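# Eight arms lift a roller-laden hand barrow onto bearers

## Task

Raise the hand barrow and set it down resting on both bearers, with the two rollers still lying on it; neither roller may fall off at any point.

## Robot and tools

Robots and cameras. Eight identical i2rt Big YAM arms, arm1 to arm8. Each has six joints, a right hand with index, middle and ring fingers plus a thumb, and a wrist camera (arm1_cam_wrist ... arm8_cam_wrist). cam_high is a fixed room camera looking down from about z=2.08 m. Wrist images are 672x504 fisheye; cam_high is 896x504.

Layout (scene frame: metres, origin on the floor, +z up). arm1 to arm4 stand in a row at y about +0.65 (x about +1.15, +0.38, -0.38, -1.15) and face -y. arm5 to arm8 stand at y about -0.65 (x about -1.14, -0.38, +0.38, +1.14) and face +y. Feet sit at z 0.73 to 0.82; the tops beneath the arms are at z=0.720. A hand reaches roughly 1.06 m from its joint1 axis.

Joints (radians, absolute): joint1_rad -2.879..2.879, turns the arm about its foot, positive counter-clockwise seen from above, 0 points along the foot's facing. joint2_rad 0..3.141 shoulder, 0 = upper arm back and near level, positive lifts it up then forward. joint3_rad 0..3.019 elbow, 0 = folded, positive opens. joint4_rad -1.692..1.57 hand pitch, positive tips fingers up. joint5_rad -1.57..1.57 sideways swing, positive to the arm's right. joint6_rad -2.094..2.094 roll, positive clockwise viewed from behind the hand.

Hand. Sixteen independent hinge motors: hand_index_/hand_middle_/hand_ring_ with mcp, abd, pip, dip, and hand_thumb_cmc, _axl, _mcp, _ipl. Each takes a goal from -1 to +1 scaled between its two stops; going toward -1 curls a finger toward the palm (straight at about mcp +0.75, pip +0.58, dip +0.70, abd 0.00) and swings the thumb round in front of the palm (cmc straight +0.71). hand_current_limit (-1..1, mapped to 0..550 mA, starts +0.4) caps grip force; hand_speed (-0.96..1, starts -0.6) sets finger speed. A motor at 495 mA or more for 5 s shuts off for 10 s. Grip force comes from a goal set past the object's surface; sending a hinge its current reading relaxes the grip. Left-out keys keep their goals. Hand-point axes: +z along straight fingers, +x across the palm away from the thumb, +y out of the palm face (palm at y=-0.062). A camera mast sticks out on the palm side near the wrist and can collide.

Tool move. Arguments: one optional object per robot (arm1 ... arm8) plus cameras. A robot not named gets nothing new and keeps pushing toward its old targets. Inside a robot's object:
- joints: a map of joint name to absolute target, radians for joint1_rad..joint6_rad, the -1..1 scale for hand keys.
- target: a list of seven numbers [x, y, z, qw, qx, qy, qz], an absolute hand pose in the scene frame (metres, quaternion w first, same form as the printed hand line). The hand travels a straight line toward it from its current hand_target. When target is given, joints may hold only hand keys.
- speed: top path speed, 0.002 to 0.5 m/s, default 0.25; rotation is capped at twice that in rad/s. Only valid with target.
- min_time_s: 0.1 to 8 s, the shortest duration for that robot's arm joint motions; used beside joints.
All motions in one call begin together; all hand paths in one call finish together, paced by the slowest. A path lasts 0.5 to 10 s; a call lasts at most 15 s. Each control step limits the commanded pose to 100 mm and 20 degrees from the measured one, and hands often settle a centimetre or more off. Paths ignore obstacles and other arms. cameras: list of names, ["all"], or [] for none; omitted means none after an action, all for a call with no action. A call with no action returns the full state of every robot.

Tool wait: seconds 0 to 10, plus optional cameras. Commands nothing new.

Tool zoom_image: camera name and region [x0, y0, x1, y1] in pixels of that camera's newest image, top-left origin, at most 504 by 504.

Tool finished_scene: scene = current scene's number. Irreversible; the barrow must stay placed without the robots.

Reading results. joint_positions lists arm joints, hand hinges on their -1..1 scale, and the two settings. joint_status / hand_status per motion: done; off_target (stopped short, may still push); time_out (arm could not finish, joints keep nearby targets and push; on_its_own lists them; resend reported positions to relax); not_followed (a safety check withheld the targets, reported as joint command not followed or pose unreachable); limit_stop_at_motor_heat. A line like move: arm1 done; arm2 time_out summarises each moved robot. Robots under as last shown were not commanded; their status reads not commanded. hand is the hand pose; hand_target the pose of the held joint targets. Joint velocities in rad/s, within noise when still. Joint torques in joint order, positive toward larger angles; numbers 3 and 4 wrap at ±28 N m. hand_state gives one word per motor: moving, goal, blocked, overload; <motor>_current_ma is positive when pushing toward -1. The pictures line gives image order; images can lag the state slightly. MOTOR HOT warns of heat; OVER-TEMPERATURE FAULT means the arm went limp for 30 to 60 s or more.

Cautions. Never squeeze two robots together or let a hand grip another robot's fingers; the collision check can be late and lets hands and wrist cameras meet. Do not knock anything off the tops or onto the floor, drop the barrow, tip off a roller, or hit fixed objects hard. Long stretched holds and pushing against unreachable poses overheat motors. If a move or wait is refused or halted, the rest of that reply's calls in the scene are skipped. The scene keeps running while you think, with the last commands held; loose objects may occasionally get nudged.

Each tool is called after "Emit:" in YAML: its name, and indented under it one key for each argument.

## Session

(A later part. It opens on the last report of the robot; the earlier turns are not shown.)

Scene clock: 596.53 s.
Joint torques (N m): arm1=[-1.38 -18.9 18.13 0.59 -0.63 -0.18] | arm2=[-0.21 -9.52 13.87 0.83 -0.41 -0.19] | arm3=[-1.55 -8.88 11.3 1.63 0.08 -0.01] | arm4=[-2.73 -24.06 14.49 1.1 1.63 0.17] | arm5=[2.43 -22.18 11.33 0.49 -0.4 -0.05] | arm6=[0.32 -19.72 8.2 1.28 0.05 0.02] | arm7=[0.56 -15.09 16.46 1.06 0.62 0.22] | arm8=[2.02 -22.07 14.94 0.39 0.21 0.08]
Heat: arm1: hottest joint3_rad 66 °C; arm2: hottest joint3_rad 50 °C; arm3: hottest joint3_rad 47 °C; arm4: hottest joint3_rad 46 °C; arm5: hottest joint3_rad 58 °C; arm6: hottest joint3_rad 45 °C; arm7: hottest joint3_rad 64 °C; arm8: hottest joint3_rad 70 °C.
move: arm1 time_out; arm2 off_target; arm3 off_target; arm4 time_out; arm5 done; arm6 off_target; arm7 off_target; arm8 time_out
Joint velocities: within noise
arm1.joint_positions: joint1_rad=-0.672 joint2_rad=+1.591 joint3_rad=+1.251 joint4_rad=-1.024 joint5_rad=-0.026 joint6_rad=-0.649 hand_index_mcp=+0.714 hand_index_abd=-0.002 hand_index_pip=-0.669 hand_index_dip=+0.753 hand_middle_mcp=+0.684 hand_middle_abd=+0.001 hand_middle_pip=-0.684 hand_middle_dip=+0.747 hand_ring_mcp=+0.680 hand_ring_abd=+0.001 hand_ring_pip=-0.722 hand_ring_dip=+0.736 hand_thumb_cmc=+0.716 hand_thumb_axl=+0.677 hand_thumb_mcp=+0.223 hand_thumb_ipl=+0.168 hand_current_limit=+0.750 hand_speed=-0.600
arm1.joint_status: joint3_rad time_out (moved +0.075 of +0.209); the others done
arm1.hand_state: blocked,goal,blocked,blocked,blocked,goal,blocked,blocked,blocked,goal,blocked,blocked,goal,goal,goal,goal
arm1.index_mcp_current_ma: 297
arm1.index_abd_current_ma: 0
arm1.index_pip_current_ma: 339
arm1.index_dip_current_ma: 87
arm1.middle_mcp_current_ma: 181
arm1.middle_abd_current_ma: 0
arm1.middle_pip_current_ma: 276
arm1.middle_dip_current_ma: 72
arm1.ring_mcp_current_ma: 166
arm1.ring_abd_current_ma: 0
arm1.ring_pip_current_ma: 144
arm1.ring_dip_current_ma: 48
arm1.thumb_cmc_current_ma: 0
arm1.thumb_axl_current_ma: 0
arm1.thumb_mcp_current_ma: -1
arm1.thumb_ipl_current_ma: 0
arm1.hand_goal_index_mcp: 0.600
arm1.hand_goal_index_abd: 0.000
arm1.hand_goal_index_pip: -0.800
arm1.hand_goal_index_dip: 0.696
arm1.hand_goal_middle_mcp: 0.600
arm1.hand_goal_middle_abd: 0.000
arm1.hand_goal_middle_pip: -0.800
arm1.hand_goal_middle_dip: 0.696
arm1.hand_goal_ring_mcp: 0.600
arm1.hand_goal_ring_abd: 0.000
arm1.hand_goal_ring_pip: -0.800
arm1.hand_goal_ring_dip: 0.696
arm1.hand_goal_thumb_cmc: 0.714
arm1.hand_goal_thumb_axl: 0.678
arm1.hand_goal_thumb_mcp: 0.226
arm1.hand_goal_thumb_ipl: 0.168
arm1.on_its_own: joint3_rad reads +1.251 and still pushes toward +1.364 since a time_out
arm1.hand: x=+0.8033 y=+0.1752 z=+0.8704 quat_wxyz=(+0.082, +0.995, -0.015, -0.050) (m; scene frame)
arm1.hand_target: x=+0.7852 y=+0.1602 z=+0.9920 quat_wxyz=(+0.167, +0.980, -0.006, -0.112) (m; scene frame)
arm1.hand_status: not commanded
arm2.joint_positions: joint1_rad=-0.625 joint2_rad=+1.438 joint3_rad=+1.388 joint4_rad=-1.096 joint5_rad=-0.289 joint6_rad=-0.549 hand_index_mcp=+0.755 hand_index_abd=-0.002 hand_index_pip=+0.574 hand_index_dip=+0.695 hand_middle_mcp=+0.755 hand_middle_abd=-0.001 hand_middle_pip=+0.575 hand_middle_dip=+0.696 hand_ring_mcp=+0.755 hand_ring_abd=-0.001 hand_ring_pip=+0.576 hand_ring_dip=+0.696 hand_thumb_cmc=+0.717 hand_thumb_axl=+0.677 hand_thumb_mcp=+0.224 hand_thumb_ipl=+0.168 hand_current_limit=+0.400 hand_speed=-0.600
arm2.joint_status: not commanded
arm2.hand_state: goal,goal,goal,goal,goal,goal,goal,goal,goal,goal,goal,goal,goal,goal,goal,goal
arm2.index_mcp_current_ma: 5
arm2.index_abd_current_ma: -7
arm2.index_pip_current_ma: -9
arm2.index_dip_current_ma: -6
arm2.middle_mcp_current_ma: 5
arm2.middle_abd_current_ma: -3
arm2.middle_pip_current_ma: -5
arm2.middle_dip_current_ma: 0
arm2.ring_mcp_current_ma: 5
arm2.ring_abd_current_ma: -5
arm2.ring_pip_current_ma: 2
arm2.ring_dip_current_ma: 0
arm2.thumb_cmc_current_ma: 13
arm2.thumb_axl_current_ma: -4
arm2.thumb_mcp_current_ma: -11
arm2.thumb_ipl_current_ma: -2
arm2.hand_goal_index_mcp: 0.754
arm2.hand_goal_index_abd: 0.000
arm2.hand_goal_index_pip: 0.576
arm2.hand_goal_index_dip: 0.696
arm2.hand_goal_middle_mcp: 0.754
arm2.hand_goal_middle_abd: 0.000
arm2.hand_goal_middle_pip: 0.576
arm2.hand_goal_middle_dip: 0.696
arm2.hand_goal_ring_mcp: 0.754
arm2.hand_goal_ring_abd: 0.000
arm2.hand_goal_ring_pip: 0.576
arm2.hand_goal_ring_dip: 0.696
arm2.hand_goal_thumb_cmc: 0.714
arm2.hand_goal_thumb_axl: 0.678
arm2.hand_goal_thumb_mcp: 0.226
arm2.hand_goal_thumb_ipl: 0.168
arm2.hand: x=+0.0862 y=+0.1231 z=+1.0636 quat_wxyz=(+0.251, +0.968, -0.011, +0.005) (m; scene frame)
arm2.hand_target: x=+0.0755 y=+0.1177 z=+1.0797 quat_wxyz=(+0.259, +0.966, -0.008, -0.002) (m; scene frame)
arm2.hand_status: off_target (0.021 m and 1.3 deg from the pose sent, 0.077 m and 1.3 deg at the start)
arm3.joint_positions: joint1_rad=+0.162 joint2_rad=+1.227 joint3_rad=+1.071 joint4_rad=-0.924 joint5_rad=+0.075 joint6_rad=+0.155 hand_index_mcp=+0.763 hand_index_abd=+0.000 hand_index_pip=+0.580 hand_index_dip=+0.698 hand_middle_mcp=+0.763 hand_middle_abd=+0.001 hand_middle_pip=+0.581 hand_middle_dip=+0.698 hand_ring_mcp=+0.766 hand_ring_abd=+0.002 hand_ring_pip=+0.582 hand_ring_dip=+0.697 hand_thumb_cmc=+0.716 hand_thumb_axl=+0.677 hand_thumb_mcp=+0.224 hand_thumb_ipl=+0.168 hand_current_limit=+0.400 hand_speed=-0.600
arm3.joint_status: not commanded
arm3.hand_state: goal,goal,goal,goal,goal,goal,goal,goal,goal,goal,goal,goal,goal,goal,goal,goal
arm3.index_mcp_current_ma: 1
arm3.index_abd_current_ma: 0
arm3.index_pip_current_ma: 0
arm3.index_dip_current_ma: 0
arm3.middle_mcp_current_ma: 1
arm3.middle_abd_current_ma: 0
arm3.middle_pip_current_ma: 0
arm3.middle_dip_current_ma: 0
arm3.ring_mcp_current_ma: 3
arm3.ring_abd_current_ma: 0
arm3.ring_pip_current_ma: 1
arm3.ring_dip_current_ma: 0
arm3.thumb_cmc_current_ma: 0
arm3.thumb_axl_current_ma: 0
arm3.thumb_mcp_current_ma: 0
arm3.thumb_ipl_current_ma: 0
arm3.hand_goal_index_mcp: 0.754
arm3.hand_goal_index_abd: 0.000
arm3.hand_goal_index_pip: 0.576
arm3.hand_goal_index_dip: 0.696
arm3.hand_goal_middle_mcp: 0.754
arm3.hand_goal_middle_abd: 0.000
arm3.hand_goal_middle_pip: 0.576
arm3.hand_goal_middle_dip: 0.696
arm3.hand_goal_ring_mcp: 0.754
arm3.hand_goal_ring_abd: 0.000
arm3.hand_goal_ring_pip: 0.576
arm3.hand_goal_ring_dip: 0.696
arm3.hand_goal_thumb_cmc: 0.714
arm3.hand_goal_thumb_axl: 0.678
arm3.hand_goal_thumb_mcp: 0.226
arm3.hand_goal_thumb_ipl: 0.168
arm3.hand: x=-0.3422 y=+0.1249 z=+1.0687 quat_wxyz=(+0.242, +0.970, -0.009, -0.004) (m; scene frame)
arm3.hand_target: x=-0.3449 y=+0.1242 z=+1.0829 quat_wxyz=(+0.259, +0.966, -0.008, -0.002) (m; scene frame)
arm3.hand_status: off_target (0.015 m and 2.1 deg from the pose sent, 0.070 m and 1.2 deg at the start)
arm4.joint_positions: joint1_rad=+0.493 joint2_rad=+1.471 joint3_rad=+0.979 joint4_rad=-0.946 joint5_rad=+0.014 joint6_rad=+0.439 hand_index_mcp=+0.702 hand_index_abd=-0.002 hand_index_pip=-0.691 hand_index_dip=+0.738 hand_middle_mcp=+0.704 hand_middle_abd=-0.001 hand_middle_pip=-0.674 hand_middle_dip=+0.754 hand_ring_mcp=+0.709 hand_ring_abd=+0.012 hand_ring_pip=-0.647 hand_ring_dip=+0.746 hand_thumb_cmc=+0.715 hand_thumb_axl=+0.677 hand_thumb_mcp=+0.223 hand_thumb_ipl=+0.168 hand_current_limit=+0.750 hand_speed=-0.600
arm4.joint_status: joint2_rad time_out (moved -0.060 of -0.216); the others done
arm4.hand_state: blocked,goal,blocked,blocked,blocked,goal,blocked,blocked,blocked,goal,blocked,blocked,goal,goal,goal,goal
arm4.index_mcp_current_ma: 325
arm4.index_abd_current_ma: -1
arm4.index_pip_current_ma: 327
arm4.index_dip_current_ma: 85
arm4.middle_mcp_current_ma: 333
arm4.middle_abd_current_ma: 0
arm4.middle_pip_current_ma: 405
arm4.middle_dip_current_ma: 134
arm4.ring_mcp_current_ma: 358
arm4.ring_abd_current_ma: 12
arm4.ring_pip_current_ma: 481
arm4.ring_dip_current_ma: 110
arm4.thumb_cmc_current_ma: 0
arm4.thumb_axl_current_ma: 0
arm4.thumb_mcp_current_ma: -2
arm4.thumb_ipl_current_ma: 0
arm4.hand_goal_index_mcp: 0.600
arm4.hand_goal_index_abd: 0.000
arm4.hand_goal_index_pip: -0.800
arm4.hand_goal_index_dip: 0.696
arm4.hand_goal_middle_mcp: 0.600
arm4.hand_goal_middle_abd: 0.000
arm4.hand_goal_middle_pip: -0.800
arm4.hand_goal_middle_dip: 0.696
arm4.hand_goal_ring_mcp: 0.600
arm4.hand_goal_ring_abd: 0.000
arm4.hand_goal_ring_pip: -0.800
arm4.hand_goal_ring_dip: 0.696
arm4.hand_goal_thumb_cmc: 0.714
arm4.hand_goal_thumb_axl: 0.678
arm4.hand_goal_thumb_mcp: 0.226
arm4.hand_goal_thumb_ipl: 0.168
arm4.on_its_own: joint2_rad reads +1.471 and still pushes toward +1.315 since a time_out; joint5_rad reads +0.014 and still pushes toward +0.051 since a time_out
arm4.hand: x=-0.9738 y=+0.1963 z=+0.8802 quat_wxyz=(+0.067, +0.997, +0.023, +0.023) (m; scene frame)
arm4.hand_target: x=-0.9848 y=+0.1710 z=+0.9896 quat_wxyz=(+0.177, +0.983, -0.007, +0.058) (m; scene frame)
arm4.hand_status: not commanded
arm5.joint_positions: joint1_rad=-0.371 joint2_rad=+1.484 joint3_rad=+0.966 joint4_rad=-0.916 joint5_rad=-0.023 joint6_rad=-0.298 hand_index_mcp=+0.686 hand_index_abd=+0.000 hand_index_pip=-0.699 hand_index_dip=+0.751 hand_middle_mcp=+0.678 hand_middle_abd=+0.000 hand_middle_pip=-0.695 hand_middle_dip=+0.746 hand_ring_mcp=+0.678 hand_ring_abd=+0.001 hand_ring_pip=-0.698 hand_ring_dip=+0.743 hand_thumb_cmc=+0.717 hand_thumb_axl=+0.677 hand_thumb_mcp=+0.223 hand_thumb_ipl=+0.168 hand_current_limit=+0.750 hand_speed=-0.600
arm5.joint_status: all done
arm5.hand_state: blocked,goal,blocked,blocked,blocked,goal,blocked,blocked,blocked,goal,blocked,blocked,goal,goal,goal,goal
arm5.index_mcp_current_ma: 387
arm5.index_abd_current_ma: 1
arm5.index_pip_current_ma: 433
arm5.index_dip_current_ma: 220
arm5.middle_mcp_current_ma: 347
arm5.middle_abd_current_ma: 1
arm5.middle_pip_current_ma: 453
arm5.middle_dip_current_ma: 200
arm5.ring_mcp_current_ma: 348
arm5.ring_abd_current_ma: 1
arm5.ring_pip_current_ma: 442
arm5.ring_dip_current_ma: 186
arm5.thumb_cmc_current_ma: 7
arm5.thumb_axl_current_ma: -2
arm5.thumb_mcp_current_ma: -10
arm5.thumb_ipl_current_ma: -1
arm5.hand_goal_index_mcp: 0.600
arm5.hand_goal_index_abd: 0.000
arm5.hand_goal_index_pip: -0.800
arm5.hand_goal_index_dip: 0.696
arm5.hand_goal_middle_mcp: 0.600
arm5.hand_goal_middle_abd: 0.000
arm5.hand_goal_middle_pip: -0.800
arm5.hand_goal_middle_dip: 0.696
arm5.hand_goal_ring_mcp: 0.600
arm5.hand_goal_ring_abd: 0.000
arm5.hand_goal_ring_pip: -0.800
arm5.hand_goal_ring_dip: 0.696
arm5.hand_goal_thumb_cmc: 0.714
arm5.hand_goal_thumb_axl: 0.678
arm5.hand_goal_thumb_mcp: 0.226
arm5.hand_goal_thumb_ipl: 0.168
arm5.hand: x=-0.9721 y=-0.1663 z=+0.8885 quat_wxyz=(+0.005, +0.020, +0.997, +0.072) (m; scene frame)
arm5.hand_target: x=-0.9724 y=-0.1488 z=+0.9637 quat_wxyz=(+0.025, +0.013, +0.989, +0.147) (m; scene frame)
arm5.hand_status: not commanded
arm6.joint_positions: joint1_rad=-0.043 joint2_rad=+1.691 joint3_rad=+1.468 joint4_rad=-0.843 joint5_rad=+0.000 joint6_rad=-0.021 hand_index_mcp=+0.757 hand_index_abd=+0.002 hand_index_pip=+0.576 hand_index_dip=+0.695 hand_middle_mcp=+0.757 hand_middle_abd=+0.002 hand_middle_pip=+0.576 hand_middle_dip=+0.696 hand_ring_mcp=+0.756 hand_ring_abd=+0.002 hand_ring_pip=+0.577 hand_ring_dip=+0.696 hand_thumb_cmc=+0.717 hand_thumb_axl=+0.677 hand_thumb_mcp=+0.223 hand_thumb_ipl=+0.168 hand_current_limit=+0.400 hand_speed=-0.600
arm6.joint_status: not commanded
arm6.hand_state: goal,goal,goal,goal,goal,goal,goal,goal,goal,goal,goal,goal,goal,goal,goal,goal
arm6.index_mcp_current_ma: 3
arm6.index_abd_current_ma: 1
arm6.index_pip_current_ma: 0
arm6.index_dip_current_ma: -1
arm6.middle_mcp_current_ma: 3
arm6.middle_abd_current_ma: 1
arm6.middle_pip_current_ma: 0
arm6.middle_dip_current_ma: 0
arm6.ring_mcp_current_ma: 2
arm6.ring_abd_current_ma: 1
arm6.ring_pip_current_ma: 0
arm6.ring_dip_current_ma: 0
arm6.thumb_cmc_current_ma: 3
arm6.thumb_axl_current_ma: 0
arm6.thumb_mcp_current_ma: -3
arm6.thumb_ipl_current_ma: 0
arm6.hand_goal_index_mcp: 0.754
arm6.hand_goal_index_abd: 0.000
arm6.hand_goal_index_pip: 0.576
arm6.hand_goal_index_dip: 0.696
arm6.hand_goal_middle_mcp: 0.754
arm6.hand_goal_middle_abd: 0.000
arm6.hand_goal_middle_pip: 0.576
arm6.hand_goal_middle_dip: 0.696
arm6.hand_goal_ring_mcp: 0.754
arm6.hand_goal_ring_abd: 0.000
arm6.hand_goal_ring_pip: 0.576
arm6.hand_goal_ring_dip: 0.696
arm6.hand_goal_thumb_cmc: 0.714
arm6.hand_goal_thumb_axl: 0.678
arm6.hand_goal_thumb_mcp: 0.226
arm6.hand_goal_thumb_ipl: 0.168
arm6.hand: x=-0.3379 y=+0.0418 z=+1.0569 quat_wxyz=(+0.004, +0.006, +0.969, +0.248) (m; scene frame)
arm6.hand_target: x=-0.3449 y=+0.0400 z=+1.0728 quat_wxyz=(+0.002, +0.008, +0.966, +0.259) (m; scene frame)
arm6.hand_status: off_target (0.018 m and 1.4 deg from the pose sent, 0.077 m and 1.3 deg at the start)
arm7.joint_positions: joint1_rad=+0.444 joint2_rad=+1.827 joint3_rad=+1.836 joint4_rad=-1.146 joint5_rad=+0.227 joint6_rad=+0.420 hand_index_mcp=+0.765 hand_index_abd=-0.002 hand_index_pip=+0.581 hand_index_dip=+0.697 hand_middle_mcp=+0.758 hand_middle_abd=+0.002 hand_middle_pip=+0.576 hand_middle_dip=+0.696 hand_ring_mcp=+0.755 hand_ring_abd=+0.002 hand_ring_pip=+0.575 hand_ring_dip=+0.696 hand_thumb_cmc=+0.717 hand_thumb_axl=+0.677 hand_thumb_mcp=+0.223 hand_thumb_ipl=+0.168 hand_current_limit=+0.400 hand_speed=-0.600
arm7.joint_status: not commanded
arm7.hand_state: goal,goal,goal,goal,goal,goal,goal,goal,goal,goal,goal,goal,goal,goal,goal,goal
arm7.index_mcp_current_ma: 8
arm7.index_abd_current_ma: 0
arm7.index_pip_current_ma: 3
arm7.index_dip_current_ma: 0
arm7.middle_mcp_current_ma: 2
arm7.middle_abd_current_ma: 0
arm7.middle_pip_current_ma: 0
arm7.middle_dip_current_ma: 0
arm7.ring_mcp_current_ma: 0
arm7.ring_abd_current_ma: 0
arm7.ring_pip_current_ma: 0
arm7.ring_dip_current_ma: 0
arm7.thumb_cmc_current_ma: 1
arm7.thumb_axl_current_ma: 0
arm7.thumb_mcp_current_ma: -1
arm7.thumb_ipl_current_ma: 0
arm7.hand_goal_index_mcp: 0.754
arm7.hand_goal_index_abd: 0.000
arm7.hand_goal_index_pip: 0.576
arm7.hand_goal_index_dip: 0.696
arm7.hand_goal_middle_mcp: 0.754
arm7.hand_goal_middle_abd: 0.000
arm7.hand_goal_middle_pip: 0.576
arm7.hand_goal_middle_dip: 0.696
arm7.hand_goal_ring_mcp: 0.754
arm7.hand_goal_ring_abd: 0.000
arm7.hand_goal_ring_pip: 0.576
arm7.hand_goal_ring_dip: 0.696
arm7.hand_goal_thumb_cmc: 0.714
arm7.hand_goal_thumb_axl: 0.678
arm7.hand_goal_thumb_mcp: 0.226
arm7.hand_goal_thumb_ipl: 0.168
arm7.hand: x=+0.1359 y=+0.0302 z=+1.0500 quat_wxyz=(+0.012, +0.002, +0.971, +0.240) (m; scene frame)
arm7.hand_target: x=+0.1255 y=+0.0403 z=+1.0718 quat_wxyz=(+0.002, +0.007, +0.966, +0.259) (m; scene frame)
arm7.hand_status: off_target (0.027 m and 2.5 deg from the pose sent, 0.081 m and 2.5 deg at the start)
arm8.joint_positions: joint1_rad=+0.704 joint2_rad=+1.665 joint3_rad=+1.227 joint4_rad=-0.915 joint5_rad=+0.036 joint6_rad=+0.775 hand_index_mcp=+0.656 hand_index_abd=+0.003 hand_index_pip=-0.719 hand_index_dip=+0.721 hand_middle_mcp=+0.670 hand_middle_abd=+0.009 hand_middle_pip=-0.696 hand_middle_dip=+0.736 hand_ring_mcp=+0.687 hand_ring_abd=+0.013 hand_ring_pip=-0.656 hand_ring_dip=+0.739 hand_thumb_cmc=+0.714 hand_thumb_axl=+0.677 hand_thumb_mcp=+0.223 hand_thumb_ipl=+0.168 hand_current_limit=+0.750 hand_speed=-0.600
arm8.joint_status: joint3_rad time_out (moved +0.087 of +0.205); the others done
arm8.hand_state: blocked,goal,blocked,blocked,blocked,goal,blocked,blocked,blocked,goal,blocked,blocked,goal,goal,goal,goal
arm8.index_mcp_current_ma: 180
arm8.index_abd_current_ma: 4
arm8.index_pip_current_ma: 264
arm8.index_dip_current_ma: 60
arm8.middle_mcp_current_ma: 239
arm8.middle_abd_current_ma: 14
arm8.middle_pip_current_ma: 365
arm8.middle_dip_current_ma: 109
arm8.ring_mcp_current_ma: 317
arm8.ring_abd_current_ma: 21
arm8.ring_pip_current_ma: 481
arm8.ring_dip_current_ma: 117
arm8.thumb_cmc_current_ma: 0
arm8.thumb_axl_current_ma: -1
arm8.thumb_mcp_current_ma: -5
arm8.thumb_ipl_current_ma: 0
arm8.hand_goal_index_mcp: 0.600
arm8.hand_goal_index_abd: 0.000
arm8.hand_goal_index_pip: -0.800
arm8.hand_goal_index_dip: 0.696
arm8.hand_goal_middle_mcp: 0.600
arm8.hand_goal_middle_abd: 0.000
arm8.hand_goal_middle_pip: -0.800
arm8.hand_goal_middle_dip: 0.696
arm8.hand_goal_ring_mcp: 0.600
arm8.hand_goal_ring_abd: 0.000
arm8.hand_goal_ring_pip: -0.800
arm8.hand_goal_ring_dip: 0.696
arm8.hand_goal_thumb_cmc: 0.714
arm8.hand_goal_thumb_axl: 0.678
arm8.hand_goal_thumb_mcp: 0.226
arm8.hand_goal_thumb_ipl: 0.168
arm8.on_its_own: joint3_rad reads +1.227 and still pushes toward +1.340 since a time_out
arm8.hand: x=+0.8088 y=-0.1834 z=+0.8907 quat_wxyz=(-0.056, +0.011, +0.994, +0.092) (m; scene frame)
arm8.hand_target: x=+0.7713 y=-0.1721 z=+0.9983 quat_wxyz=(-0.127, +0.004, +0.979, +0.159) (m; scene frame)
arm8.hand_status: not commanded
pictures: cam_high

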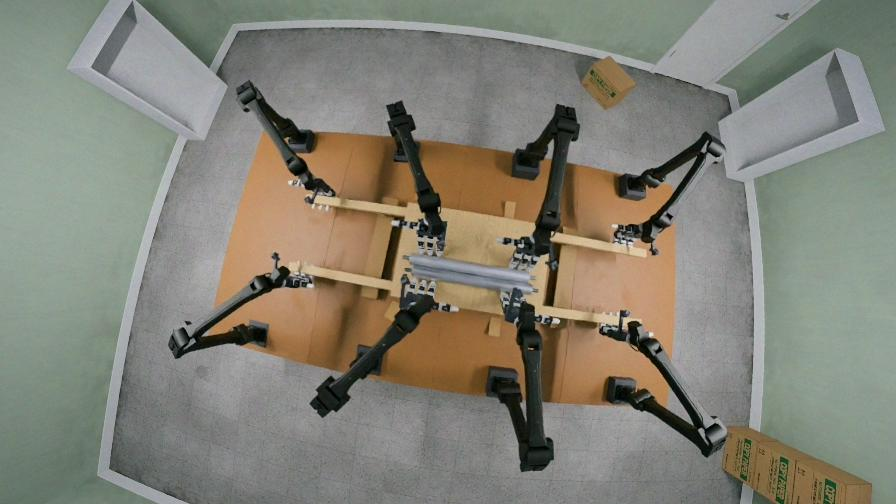

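Emit:
move:
  arm1: {"joints":{"joint2_rad":1.69,"joint3_rad":1.26},"min_time_s":3.8}
  arm8: {"joints":{"joint2_rad":1.765,"joint3_rad":1.236},"min_time_s":3.8}
  arm4: {"joints":{"joint2_rad":1.575,"joint3_rad":0.99},"min_time_s":3.8}
  arm5: {"joints":{"joint2_rad":1.59,"joint3_rad":0.976},"min_time_s":3.8}
  arm2: {"target":[0.075,0.117,1.037,0.2588,0.9659,-0.0077,-0.0021],"speed":0.0115}
  arm3: {"target":[-0.345,0.124,1.042,0.2588,0.9659,-0.0077,-0.0021],"speed":0.0115}
  arm6: {"target":[-0.345,0.040,1.03,0.0021,0.0077,0.9659,0.2588],"speed":0.0115}
  arm7: {"target":[0.125,0.042,1.022,0.0021,0.0077,0.9659,0.2588],"speed":0.0115}
  cameras: ["cam_high","arm4_cam_wrist","arm8_cam_wrist"]

Emit:
zoom_image:
  camera: "cam_high"
  region: [350, 180, 650, 360]

Scene clock: 691.57 s.
Joint torques (N m): arm1=[-0.03 -11.05 8.84 0.72 -0.25 0.01] | arm2=[0.15 -9.47 9.39 2.26 -0.45 -0.14] | arm3=[-1.61 -6.95 10.76 2.17 0.13 0.01] | arm4=[-1.49 -11.28 10.15 0.47 0.51 0.15] | arm5=[2.55 -12.1 9.24 -0.12 -0.3 -0.11] | arm6=[0.38 -17.03 7.1 1.96 0.02 0.02] | arm7=[0.44 -13.57 9.47 3.19 0.21 0.18] | arm8=[0.44 -13.63 7.15 0.51 0.08 -0.04]
Heat: arm1: hottest joint3_rad 76 °C; arm2: hottest joint3_rad 46 °C; arm3: hottest joint3_rad 46 °C; arm4: hottest joint3_rad 45 °C; arm5: hottest joint3_rad 56 °C; arm6: hottest joint3_rad 42 °C; arm7: hottest joint3_rad 74 °C; arm8: hottest joint3_rad 86 °C. Fold robot arm8 in close to its base, or ease its load, before you think long.
move: arm1 done; arm2 done; arm3 done; arm4 done; arm5 done; arm6 off_target; arm7 off_target; arm8 done
MOTOR HOT: the motor of arm8's joint3_rad reports 86 °C; the controller stops that arm at 100 °C. To cool a motor, set the load down, stop pushing, or move to a pose that needs little force.
Joint velocities: within noise
arm1.joint_positions: joint1_rad=-0.680 joint2_rad=+1.675 joint3_rad=+1.251 joint4_rad=-1.028 joint5_rad=-0.038 joint6_rad=-0.668 hand_index_mcp=+0.612 hand_index_abd=-0.002 hand_index_pip=-0.791 hand_index_dip=+0.700 hand_middle_mcp=+0.609 hand_middle_abd=+0.001 hand_middle_pip=-0.791 hand_middle_dip=+0.700 hand_ring_mcp=+0.610 hand_ring_abd=+0.001 hand_ring_pip=-0.793 hand_ring_dip=+0.700 hand_thumb_cmc=+0.716 hand_thumb_axl=+0.677 hand_thumb_mcp=+0.223 hand_thumb_ipl=+0.168 hand_current_limit=+0.750 hand_speed=-0.600
arm1.joint_status: all done
arm1.hand_state: goal,goal,goal,goal,goal,goal,goal,goal,goal,goal,goal,goal,goal,goal,goal,goal
arm1.index_mcp_current_ma: 7
arm1.index_abd_current_ma: 0
arm1.index_pip_current_ma: 4
arm1.index_dip_current_ma: 1
arm1.middle_mcp_current_ma: 4
arm1.middle_abd_current_ma: 0
arm1.middle_pip_current_ma: 4
arm1.middle_dip_current_ma: 1
arm1.ring_mcp_current_ma: 5
arm1.ring_abd_current_ma: 0
arm1.ring_pip_current_ma: 3
arm1.ring_dip_current_ma: 1
arm1.thumb_cmc_current_ma: 0
arm1.thumb_axl_current_ma: 0
arm1.thumb_mcp_current_ma: -1
arm1.thumb_ipl_current_ma: 0
arm1.hand_goal_index_mcp: 0.600
arm1.hand_goal_index_abd: 0.000
arm1.hand_goal_index_pip: -0.800
arm1.hand_goal_index_dip: 0.696
arm1.hand_goal_middle_mcp: 0.600
arm1.hand_goal_middle_abd: 0.000
arm1.hand_goal_middle_pip: -0.800
arm1.hand_goal_middle_dip: 0.696
arm1.hand_goal_ring_mcp: 0.600
arm1.hand_goal_ring_abd: 0.000
arm1.hand_goal_ring_pip: -0.800
arm1.hand_goal_ring_dip: 0.696
arm1.hand_goal_thumb_cmc: 0.714
arm1.hand_goal_thumb_axl: 0.678
arm1.hand_goal_thumb_mcp: 0.226
arm1.hand_goal_thumb_ipl: 0.168
arm1.on_its_own: hand_index_mcp moved -0.102 to your old target +0.600; hand_index_pip moved -0.123 to your old target -0.800; hand_middle_mcp moved -0.075 to your old target +0.600; hand_middle_pip moved -0.107 to your old target -0.800; hand_ring_mcp moved -0.070 to your old target +0.600; hand_ring_pip moved -0.071 to your old target -0.800
arm1.hand: x=+0.8034 y=+0.1777 z=+0.8231 quat_wxyz=(+0.051, +0.998, -0.010, -0.019) (m; scene frame)
arm1.hand_target: x=+0.8000 y=+0.1787 z=+0.8178 quat_wxyz=(+0.047, +0.999, -0.010, -0.013) (m; scene frame)
arm1.hand_status: not commanded
arm2.joint_positions: joint1_rad=-0.632 joint2_rad=+1.447 joint3_rad=+1.340 joint4_rad=-1.031 joint5_rad=-0.291 joint6_rad=-0.553 hand_index_mcp=+0.765 hand_index_abd=-0.003 hand_index_pip=+0.579 hand_index_dip=+0.696 hand_middle_mcp=+0.768 hand_middle_abd=-0.002 hand_middle_pip=+0.581 hand_middle_dip=+0.697 hand_ring_mcp=+0.771 hand_ring_abd=-0.003 hand_ring_pip=+0.584 hand_ring_dip=+0.698 hand_thumb_cmc=+0.717 hand_thumb_axl=+0.677 hand_thumb_mcp=+0.224 hand_thumb_ipl=+0.168 hand_current_limit=+0.400 hand_speed=-0.600
arm2.joint_status: not commanded
arm2.hand_state: goal,goal,goal,goal,goal,goal,goal,goal,goal,goal,goal,goal,goal,goal,goal,goal
arm2.index_mcp_current_ma: 56
arm2.index_abd_current_ma: -12
arm2.index_pip_current_ma: 16
arm2.index_dip_current_ma: -2
arm2.middle_mcp_current_ma: 74
arm2.middle_abd_current_ma: -10
arm2.middle_pip_current_ma: 24
arm2.middle_dip_current_ma: 3
arm2.ring_mcp_current_ma: 89
arm2.ring_abd_current_ma: -12
arm2.ring_pip_current_ma: 39
arm2.ring_dip_current_ma: 10
arm2.thumb_cmc_current_ma: 13
arm2.thumb_axl_current_ma: -4
arm2.thumb_mcp_current_ma: -11
arm2.thumb_ipl_current_ma: -2
arm2.hand_goal_index_mcp: 0.754
arm2.hand_goal_index_abd: 0.000
arm2.hand_goal_index_pip: 0.576
arm2.hand_goal_index_dip: 0.696
arm2.hand_goal_middle_mcp: 0.754
arm2.hand_goal_middle_abd: 0.000
arm2.hand_goal_middle_pip: 0.576
arm2.hand_goal_middle_dip: 0.696
arm2.hand_goal_ring_mcp: 0.754
arm2.hand_goal_ring_abd: 0.000
arm2.hand_goal_ring_pip: 0.576
arm2.hand_goal_ring_dip: 0.696
arm2.hand_goal_thumb_cmc: 0.714
arm2.hand_goal_thumb_axl: 0.678
arm2.hand_goal_thumb_mcp: 0.226
arm2.hand_goal_thumb_ipl: 0.168
arm2.hand: x=+0.0815 y=+0.1223 z=+1.0433 quat_wxyz=(+0.254, +0.967, -0.011, +0.002) (m; scene frame)
arm2.hand_target: x=+0.0752 y=+0.1173 z=+1.0369 quat_wxyz=(+0.259, +0.966, -0.008, -0.002) (m; scene frame)
arm2.hand_status: done (0.010 m and 0.8 deg from the pose sent, 0.030 m and 1.3 deg at the start)
arm3.joint_positions: joint1_rad=+0.162 joint2_rad=+1.226 joint3_rad=+0.985 joint4_rad=-0.825 joint5_rad=+0.074 joint6_rad=+0.155 hand_index_mcp=+0.763 hand_index_abd=+0.000 hand_index_pip=+0.580 hand_index_dip=+0.698 hand_middle_mcp=+0.766 hand_middle_abd=+0.001 hand_middle_pip=+0.582 hand_middle_dip=+0.698 hand_ring_mcp=+0.769 hand_ring_abd=+0.002 hand_ring_pip=+0.584 hand_ring_dip=+0.699 hand_thumb_cmc=+0.716 hand_thumb_axl=+0.677 hand_thumb_mcp=+0.224 hand_thumb_ipl=+0.168 hand_current_limit=+0.400 hand_speed=-0.600
arm3.joint_status: not commanded
arm3.hand_state: goal,goal,goal,goal,goal,goal,goal,goal,goal,goal,goal,goal,goal,goal,goal,goal
arm3.index_mcp_current_ma: 1
arm3.index_abd_current_ma: 0
arm3.index_pip_current_ma: 0
arm3.index_dip_current_ma: 0
arm3.middle_mcp_current_ma: 2
arm3.middle_abd_current_ma: 0
arm3.middle_pip_current_ma: 1
arm3.middle_dip_current_ma: 0
arm3.ring_mcp_current_ma: 4
arm3.ring_abd_current_ma: 0
arm3.ring_pip_current_ma: 1
arm3.ring_dip_current_ma: 0
arm3.thumb_cmc_current_ma: 0
arm3.thumb_axl_current_ma: 0
arm3.thumb_mcp_current_ma: 0
arm3.thumb_ipl_current_ma: 0
arm3.hand_goal_index_mcp: 0.754
arm3.hand_goal_index_abd: 0.000
arm3.hand_goal_index_pip: 0.576
arm3.hand_goal_index_dip: 0.696
arm3.hand_goal_middle_mcp: 0.754
arm3.hand_goal_middle_abd: 0.000
arm3.hand_goal_middle_pip: 0.576
arm3.hand_goal_middle_dip: 0.696
arm3.hand_goal_ring_mcp: 0.754
arm3.hand_goal_ring_abd: 0.000
arm3.hand_goal_ring_pip: 0.576
arm3.hand_goal_ring_dip: 0.696
arm3.hand_goal_thumb_cmc: 0.714
arm3.hand_goal_thumb_axl: 0.678
arm3.hand_goal_thumb_mcp: 0.226
arm3.hand_goal_thumb_ipl: 0.168
arm3.hand: x=-0.3430 y=+0.1295 z=+1.0389 quat_wxyz=(+0.248, +0.969, -0.009, -0.003) (m; scene frame)
arm3.hand_target: x=-0.3449 y=+0.1243 z=+1.0420 quat_wxyz=(+0.259, +0.966, -0.008, -0.002) (m; scene frame)
arm3.hand_status: done (0.007 m and 1.3 deg from the pose sent, 0.027 m and 2.1 deg at the start)
arm4.joint_positions: joint1_rad=+0.476 joint2_rad=+1.566 joint3_rad=+0.968 joint4_rad=-0.936 joint5_rad=+0.044 joint6_rad=+0.442 hand_index_mcp=+0.624 hand_index_abd=-0.002 hand_index_pip=-0.772 hand_index_dip=+0.708 hand_middle_mcp=+0.625 hand_middle_abd=-0.002 hand_middle_pip=-0.778 hand_middle_dip=+0.707 hand_ring_mcp=+0.622 hand_ring_abd=-0.001 hand_ring_pip=-0.779 hand_ring_dip=+0.706 hand_thumb_cmc=+0.715 hand_thumb_axl=+0.677 hand_thumb_mcp=+0.223 hand_thumb_ipl=+0.168 hand_current_limit=+0.750 hand_speed=-0.600
arm4.joint_status: all done
arm4.hand_state: blocked,goal,blocked,goal,blocked,goal,blocked,goal,blocked,goal,blocked,goal,goal,goal,goal,goal
arm4.index_mcp_current_ma: 40
arm4.index_abd_current_ma: -1
arm4.index_pip_current_ma: 45
arm4.index_dip_current_ma: 14
arm4.middle_mcp_current_ma: 43
arm4.middle_abd_current_ma: -1
arm4.middle_pip_current_ma: 34
arm4.middle_dip_current_ma: 12
arm4.ring_mcp_current_ma: 36
arm4.ring_abd_current_ma: 0
arm4.ring_pip_current_ma: 31
arm4.ring_dip_current_ma: 10
arm4.thumb_cmc_current_ma: 0
arm4.thumb_axl_current_ma: 0
arm4.thumb_mcp_current_ma: -2
arm4.thumb_ipl_current_ma: 0
arm4.hand_goal_index_mcp: 0.600
arm4.hand_goal_index_abd: 0.000
arm4.hand_goal_index_pip: -0.800
arm4.hand_goal_index_dip: 0.696
arm4.hand_goal_middle_mcp: 0.600
arm4.hand_goal_middle_abd: 0.000
arm4.hand_goal_middle_pip: -0.800
arm4.hand_goal_middle_dip: 0.696
arm4.hand_goal_ring_mcp: 0.600
arm4.hand_goal_ring_abd: 0.000
arm4.hand_goal_ring_pip: -0.800
arm4.hand_goal_ring_dip: 0.696
arm4.hand_goal_thumb_cmc: 0.714
arm4.hand_goal_thumb_axl: 0.678
arm4.hand_goal_thumb_mcp: 0.226
arm4.hand_goal_thumb_ipl: 0.168
arm4.on_its_own: hand_index_mcp moved -0.078 toward your old target +0.600; hand_index_pip moved -0.081 toward your old target -0.800; hand_middle_mcp moved -0.078 toward your old target +0.600; hand_middle_pip moved -0.104 toward your old target -0.800; hand_ring_mcp moved -0.087 toward your old target +0.600; hand_ring_pip moved -0.132 toward your old target -0.800
arm4.hand: x=-0.9896 y=+0.1974 z=+0.8348 quat_wxyz=(+0.031, +0.999, +0.013, -0.011) (m; scene frame)
arm4.hand_target: x=-0.9939 y=+0.1883 z=+0.8393 quat_wxyz=(+0.037, +0.999, -0.003, -0.012) (m; scene frame)
arm4.hand_status: not commanded
arm5.joint_positions: joint1_rad=-0.370 joint2_rad=+1.582 joint3_rad=+0.955 joint4_rad=-0.907 joint5_rad=-0.026 joint6_rad=-0.293 hand_index_mcp=+0.614 hand_index_abd=+0.000 hand_index_pip=-0.786 hand_index_dip=+0.703 hand_middle_mcp=+0.619 hand_middle_abd=+0.000 hand_middle_pip=-0.778 hand_middle_dip=+0.707 hand_ring_mcp=+0.624 hand_ring_abd=+0.001 hand_ring_pip=-0.771 hand_ring_dip=+0.710 hand_thumb_cmc=+0.717 hand_thumb_axl=+0.677 hand_thumb_mcp=+0.223 hand_thumb_ipl=+0.168 hand_current_limit=+0.750 hand_speed=-0.600
arm5.joint_status: all done
arm5.hand_state: goal,goal,goal,goal,goal,goal,blocked,goal,blocked,goal,blocked,goal,goal,goal,goal,goal
arm5.index_mcp_current_ma: 52
arm5.index_abd_current_ma: 1
arm5.index_pip_current_ma: 48
arm5.index_dip_current_ma: 23
arm5.middle_mcp_current_ma: 70
arm5.middle_abd_current_ma: 1
arm5.middle_pip_current_ma: 78
arm5.middle_dip_current_ma: 35
arm5.ring_mcp_current_ma: 92
arm5.ring_abd_current_ma: 1
arm5.ring_pip_current_ma: 108
arm5.ring_dip_current_ma: 46
arm5.thumb_cmc_current_ma: 7
arm5.thumb_axl_current_ma: -2
arm5.thumb_mcp_current_ma: -10
arm5.thumb_ipl_current_ma: -1
arm5.hand_goal_index_mcp: 0.600
arm5.hand_goal_index_abd: 0.000
arm5.hand_goal_index_pip: -0.800
arm5.hand_goal_index_dip: 0.696
arm5.hand_goal_middle_mcp: 0.600
arm5.hand_goal_middle_abd: 0.000
arm5.hand_goal_middle_pip: -0.800
arm5.hand_goal_middle_dip: 0.696
arm5.hand_goal_ring_mcp: 0.600
arm5.hand_goal_ring_abd: 0.000
arm5.hand_goal_ring_pip: -0.800
arm5.hand_goal_ring_dip: 0.696
arm5.hand_goal_thumb_cmc: 0.714
arm5.hand_goal_thumb_axl: 0.678
arm5.hand_goal_thumb_mcp: 0.226
arm5.hand_goal_thumb_ipl: 0.168
arm5.on_its_own: hand_index_mcp moved -0.071 to your old target +0.600; hand_index_pip moved -0.087 to your old target -0.800; hand_middle_mcp moved -0.059 to your old target +0.600; hand_middle_pip moved -0.083 toward your old target -0.800; hand_ring_mcp moved -0.054 toward your old target +0.600; hand_ring_pip moved -0.073 toward your old target -0.800
arm5.hand: x=-0.9759 y=-0.1741 z=+0.8374 quat_wxyz=(-0.012, +0.022, +0.999, +0.025) (m; scene frame)
arm5.hand_target: x=-0.9793 y=-0.1643 z=+0.8422 quat_wxyz=(-0.013, +0.015, +0.999, +0.031) (m; scene frame)
arm5.hand_status: not commanded
arm6.joint_positions: joint1_rad=-0.043 joint2_rad=+1.691 joint3_rad=+1.403 joint4_rad=-0.752 joint5_rad=+0.001 joint6_rad=-0.020 hand_index_mcp=+0.758 hand_index_abd=+0.002 hand_index_pip=+0.577 hand_index_dip=+0.695 hand_middle_mcp=+0.758 hand_middle_abd=+0.002 hand_middle_pip=+0.576 hand_middle_dip=+0.696 hand_ring_mcp=+0.756 hand_ring_abd=+0.002 hand_ring_pip=+0.577 hand_ring_dip=+0.696 hand_thumb_cmc=+0.717 hand_thumb_axl=+0.677 hand_thumb_mcp=+0.223 hand_thumb_ipl=+0.168 hand_current_limit=+0.400 hand_speed=-0.600
arm6.joint_status: not commanded
arm6.hand_state: goal,goal,goal,goal,goal,goal,goal,goal,goal,goal,goal,goal,goal,goal,goal,goal
arm6.index_mcp_current_ma: 4
arm6.index_abd_current_ma: 1
arm6.index_pip_current_ma: 0
arm6.index_dip_current_ma: -1
arm6.middle_mcp_current_ma: 4
arm6.middle_abd_current_ma: 1
arm6.middle_pip_current_ma: 0
arm6.middle_dip_current_ma: 0
arm6.ring_mcp_current_ma: 2
arm6.ring_abd_current_ma: 1
arm6.ring_pip_current_ma: 0
arm6.ring_dip_current_ma: 0
arm6.thumb_cmc_current_ma: 3
arm6.thumb_axl_current_ma: 0
arm6.thumb_mcp_current_ma: -3
arm6.thumb_ipl_current_ma: 0
arm6.hand_goal_index_mcp: 0.754
arm6.hand_goal_index_abd: 0.000
arm6.hand_goal_index_pip: 0.576
arm6.hand_goal_index_dip: 0.696
arm6.hand_goal_middle_mcp: 0.754
arm6.hand_goal_middle_abd: 0.000
arm6.hand_goal_middle_pip: 0.576
arm6.hand_goal_middle_dip: 0.696
arm6.hand_goal_ring_mcp: 0.754
arm6.hand_goal_ring_abd: 0.000
arm6.hand_goal_ring_pip: 0.576
arm6.hand_goal_ring_dip: 0.696
arm6.hand_goal_thumb_cmc: 0.714
arm6.hand_goal_thumb_axl: 0.678
arm6.hand_goal_thumb_mcp: 0.226
arm6.hand_goal_thumb_ipl: 0.168
arm6.hand: x=-0.3379 y=+0.0397 z=+1.0378 quat_wxyz=(+0.005, +0.006, +0.966, +0.260) (m; scene frame)
arm6.hand_target: x=-0.3450 y=+0.0399 z=+1.0300 quat_wxyz=(+0.002, +0.008, +0.966, +0.259) (m; scene frame)
arm6.hand_status: off_target (0.011 m and 0.4 deg from the pose sent, 0.028 m and 1.4 deg at the start)
arm7.joint_positions: joint1_rad=+0.445 joint2_rad=+1.812 joint3_rad=+1.802 joint4_rad=-1.064 joint5_rad=+0.237 joint6_rad=+0.424 hand_index_mcp=+0.778 hand_index_abd=+0.010 hand_index_pip=+0.591 hand_index_dip=+0.702 hand_middle_mcp=+0.773 hand_middle_abd=+0.009 hand_middle_pip=+0.584 hand_middle_dip=+0.699 hand_ring_mcp=+0.764 hand_ring_abd=+0.003 hand_ring_pip=+0.580 hand_ring_dip=+0.697 hand_thumb_cmc=+0.717 hand_thumb_axl=+0.677 hand_thumb_mcp=+0.223 hand_thumb_ipl=+0.168 hand_current_limit=+0.400 hand_speed=-0.600
arm7.joint_status: not commanded
arm7.hand_state: blocked,goal,goal,goal,goal,goal,goal,goal,goal,goal,goal,goal,goal,goal,goal,goal
arm7.index_mcp_current_ma: 28
arm7.index_abd_current_ma: 5
arm7.index_pip_current_ma: 12
arm7.index_dip_current_ma: 3
arm7.middle_mcp_current_ma: 20
arm7.middle_abd_current_ma: 4
arm7.middle_pip_current_ma: 5
arm7.middle_dip_current_ma: 1
arm7.ring_mcp_current_ma: 7
arm7.ring_abd_current_ma: 1
arm7.ring_pip_current_ma: 2
arm7.ring_dip_current_ma: 0
arm7.thumb_cmc_current_ma: 1
arm7.thumb_axl_current_ma: 0
arm7.thumb_mcp_current_ma: -1
arm7.thumb_ipl_current_ma: 0
arm7.hand_goal_index_mcp: 0.754
arm7.hand_goal_index_abd: 0.000
arm7.hand_goal_index_pip: 0.576
arm7.hand_goal_index_dip: 0.696
arm7.hand_goal_middle_mcp: 0.754
arm7.hand_goal_middle_abd: 0.000
arm7.hand_goal_middle_pip: 0.576
arm7.hand_goal_middle_dip: 0.696
arm7.hand_goal_ring_mcp: 0.754
arm7.hand_goal_ring_abd: 0.000
arm7.hand_goal_ring_pip: 0.576
arm7.hand_goal_ring_dip: 0.696
arm7.hand_goal_thumb_cmc: 0.714
arm7.hand_goal_thumb_axl: 0.678
arm7.hand_goal_thumb_mcp: 0.226
arm7.hand_goal_thumb_ipl: 0.168
arm7.hand: x=+0.1345 y=+0.0352 z=+1.0566 quat_wxyz=(+0.002, +0.009, +0.963, +0.270) (m; scene frame)
arm7.hand_target: x=+0.1257 y=+0.0403 z=+1.0223 quat_wxyz=(+0.002, +0.008, +0.966, +0.259) (m; scene frame)
arm7.hand_status: off_target (0.037 m and 1.3 deg from the pose sent, 0.032 m and 2.5 deg at the start)
arm8.joint_positions: joint1_rad=+0.726 joint2_rad=+1.750 joint3_rad=+1.227 joint4_rad=-0.921 joint5_rad=+0.040 joint6_rad=+0.789 hand_index_mcp=+0.611 hand_index_abd=+0.003 hand_index_pip=-0.791 hand_index_dip=+0.700 hand_middle_mcp=+0.611 hand_middle_abd=+0.003 hand_middle_pip=-0.787 hand_middle_dip=+0.702 hand_ring_mcp=+0.616 hand_ring_abd=+0.002 hand_ring_pip=-0.776 hand_ring_dip=+0.706 hand_thumb_cmc=+0.714 hand_thumb_axl=+0.677 hand_thumb_mcp=+0.223 hand_thumb_ipl=+0.168 hand_current_limit=+0.750 hand_speed=-0.600
arm8.joint_status: all done
arm8.hand_state: goal,goal,goal,goal,goal,goal,goal,goal,goal,goal,blocked,goal,goal,goal,goal,goal
arm8.index_mcp_current_ma: 22
arm8.index_abd_current_ma: 3
arm8.index_pip_current_ma: 15
arm8.index_dip_current_ma: 5
arm8.middle_mcp_current_ma: 23
arm8.middle_abd_current_ma: 3
arm8.middle_pip_current_ma: 24
arm8.middle_dip_current_ma: 9
arm8.ring_mcp_current_ma: 36
arm8.ring_abd_current_ma: 2
arm8.ring_pip_current_ma: 55
arm8.ring_dip_current_ma: 19
arm8.thumb_cmc_current_ma: 0
arm8.thumb_axl_current_ma: -1
arm8.thumb_mcp_current_ma: -5
arm8.thumb_ipl_current_ma: 0
arm8.hand_goal_index_mcp: 0.600
arm8.hand_goal_index_abd: 0.000
arm8.hand_goal_index_pip: -0.800
arm8.hand_goal_index_dip: 0.696
arm8.hand_goal_middle_mcp: 0.600
arm8.hand_goal_middle_abd: 0.000
arm8.hand_goal_middle_pip: -0.800
arm8.hand_goal_middle_dip: 0.696
arm8.hand_goal_ring_mcp: 0.600
arm8.hand_goal_ring_abd: 0.000
arm8.hand_goal_ring_pip: -0.800
arm8.hand_goal_ring_dip: 0.696
arm8.hand_goal_thumb_cmc: 0.714
arm8.hand_goal_thumb_axl: 0.678
arm8.hand_goal_thumb_mcp: 0.226
arm8.hand_goal_thumb_ipl: 0.168
arm8.on_its_own: hand_index_mcp moved -0.045 to your old target +0.600; hand_index_pip moved -0.072 to your old target -0.800; hand_middle_mcp moved -0.059 to your old target +0.600; hand_middle_pip moved -0.091 to your old target -0.800; hand_ring_mcp moved -0.071 to your old target +0.600; hand_ring_pip moved -0.120 toward your old target -0.800
arm8.hand: x=+0.8046 y=-0.1939 z=+0.8441 quat_wxyz=(-0.024, +0.007, +0.998, +0.060) (m; scene frame)
arm8.hand_target: x=+0.7992 y=-0.1977 z=+0.8387 quat_wxyz=(-0.020, +0.002, +0.998, +0.054) (m; scene frame)
arm8.hand_status: not commanded
pictures: arm4_cam_wrist, arm8_cam_wrist, cam_high
camera_calibration:
arm4_cam_wrist: T_world_to_cam=[[-0.747959, -0.66106, 0.0596411, -0.626303], [-0.437502, 0.55859, 0.704676, -1.17882], [-0.499148, 0.500976, -0.707018, 0.118103], [0, 0, 0, 1]] pos_world=[-0.925236, 0.185287, 0.951542]
arm8_cam_wrist: T_world_to_cam=[[0.759264, 0.6488, 0.0507709, -0.499606], [0.477511, -0.608415, 0.633888, -1.08231], [0.442156, -0.457045, -0.771757, 0.334941], [0, 0, 0, 1]] pos_world=[0.74805, -0.181265, 0.969921]

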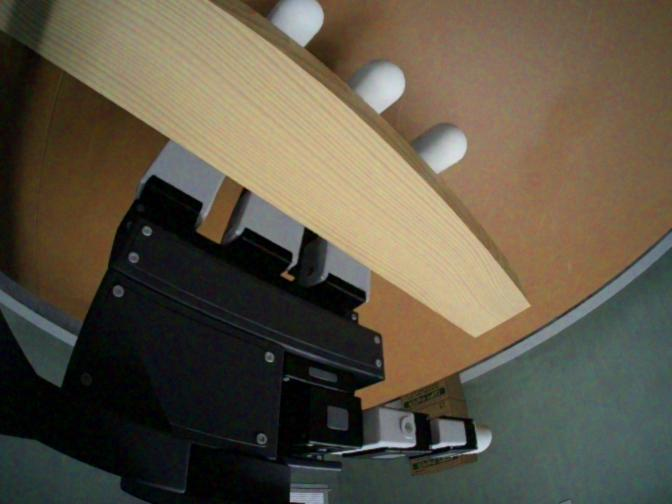

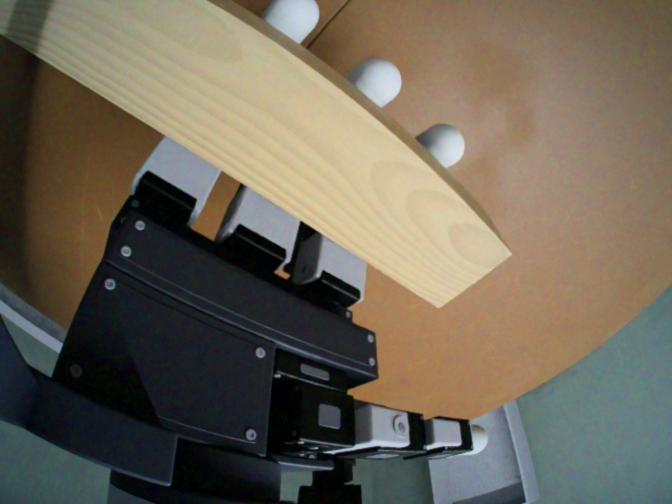

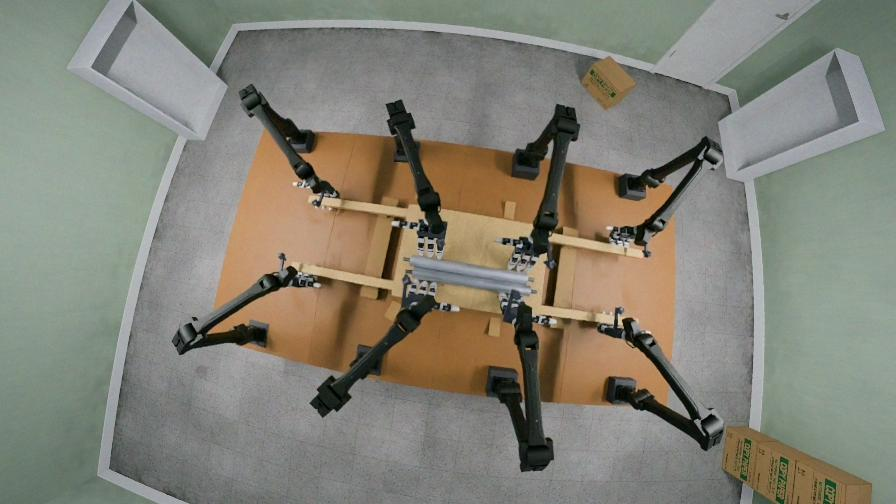

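Scaled by 1.680 from the camera's 896x504 image, which has a finer 1280x720 frame.

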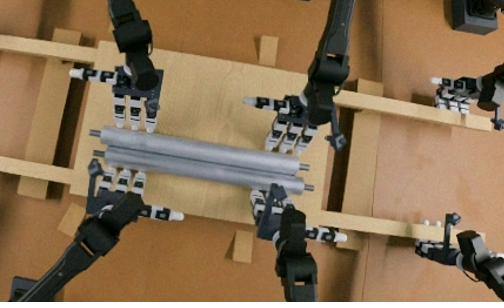

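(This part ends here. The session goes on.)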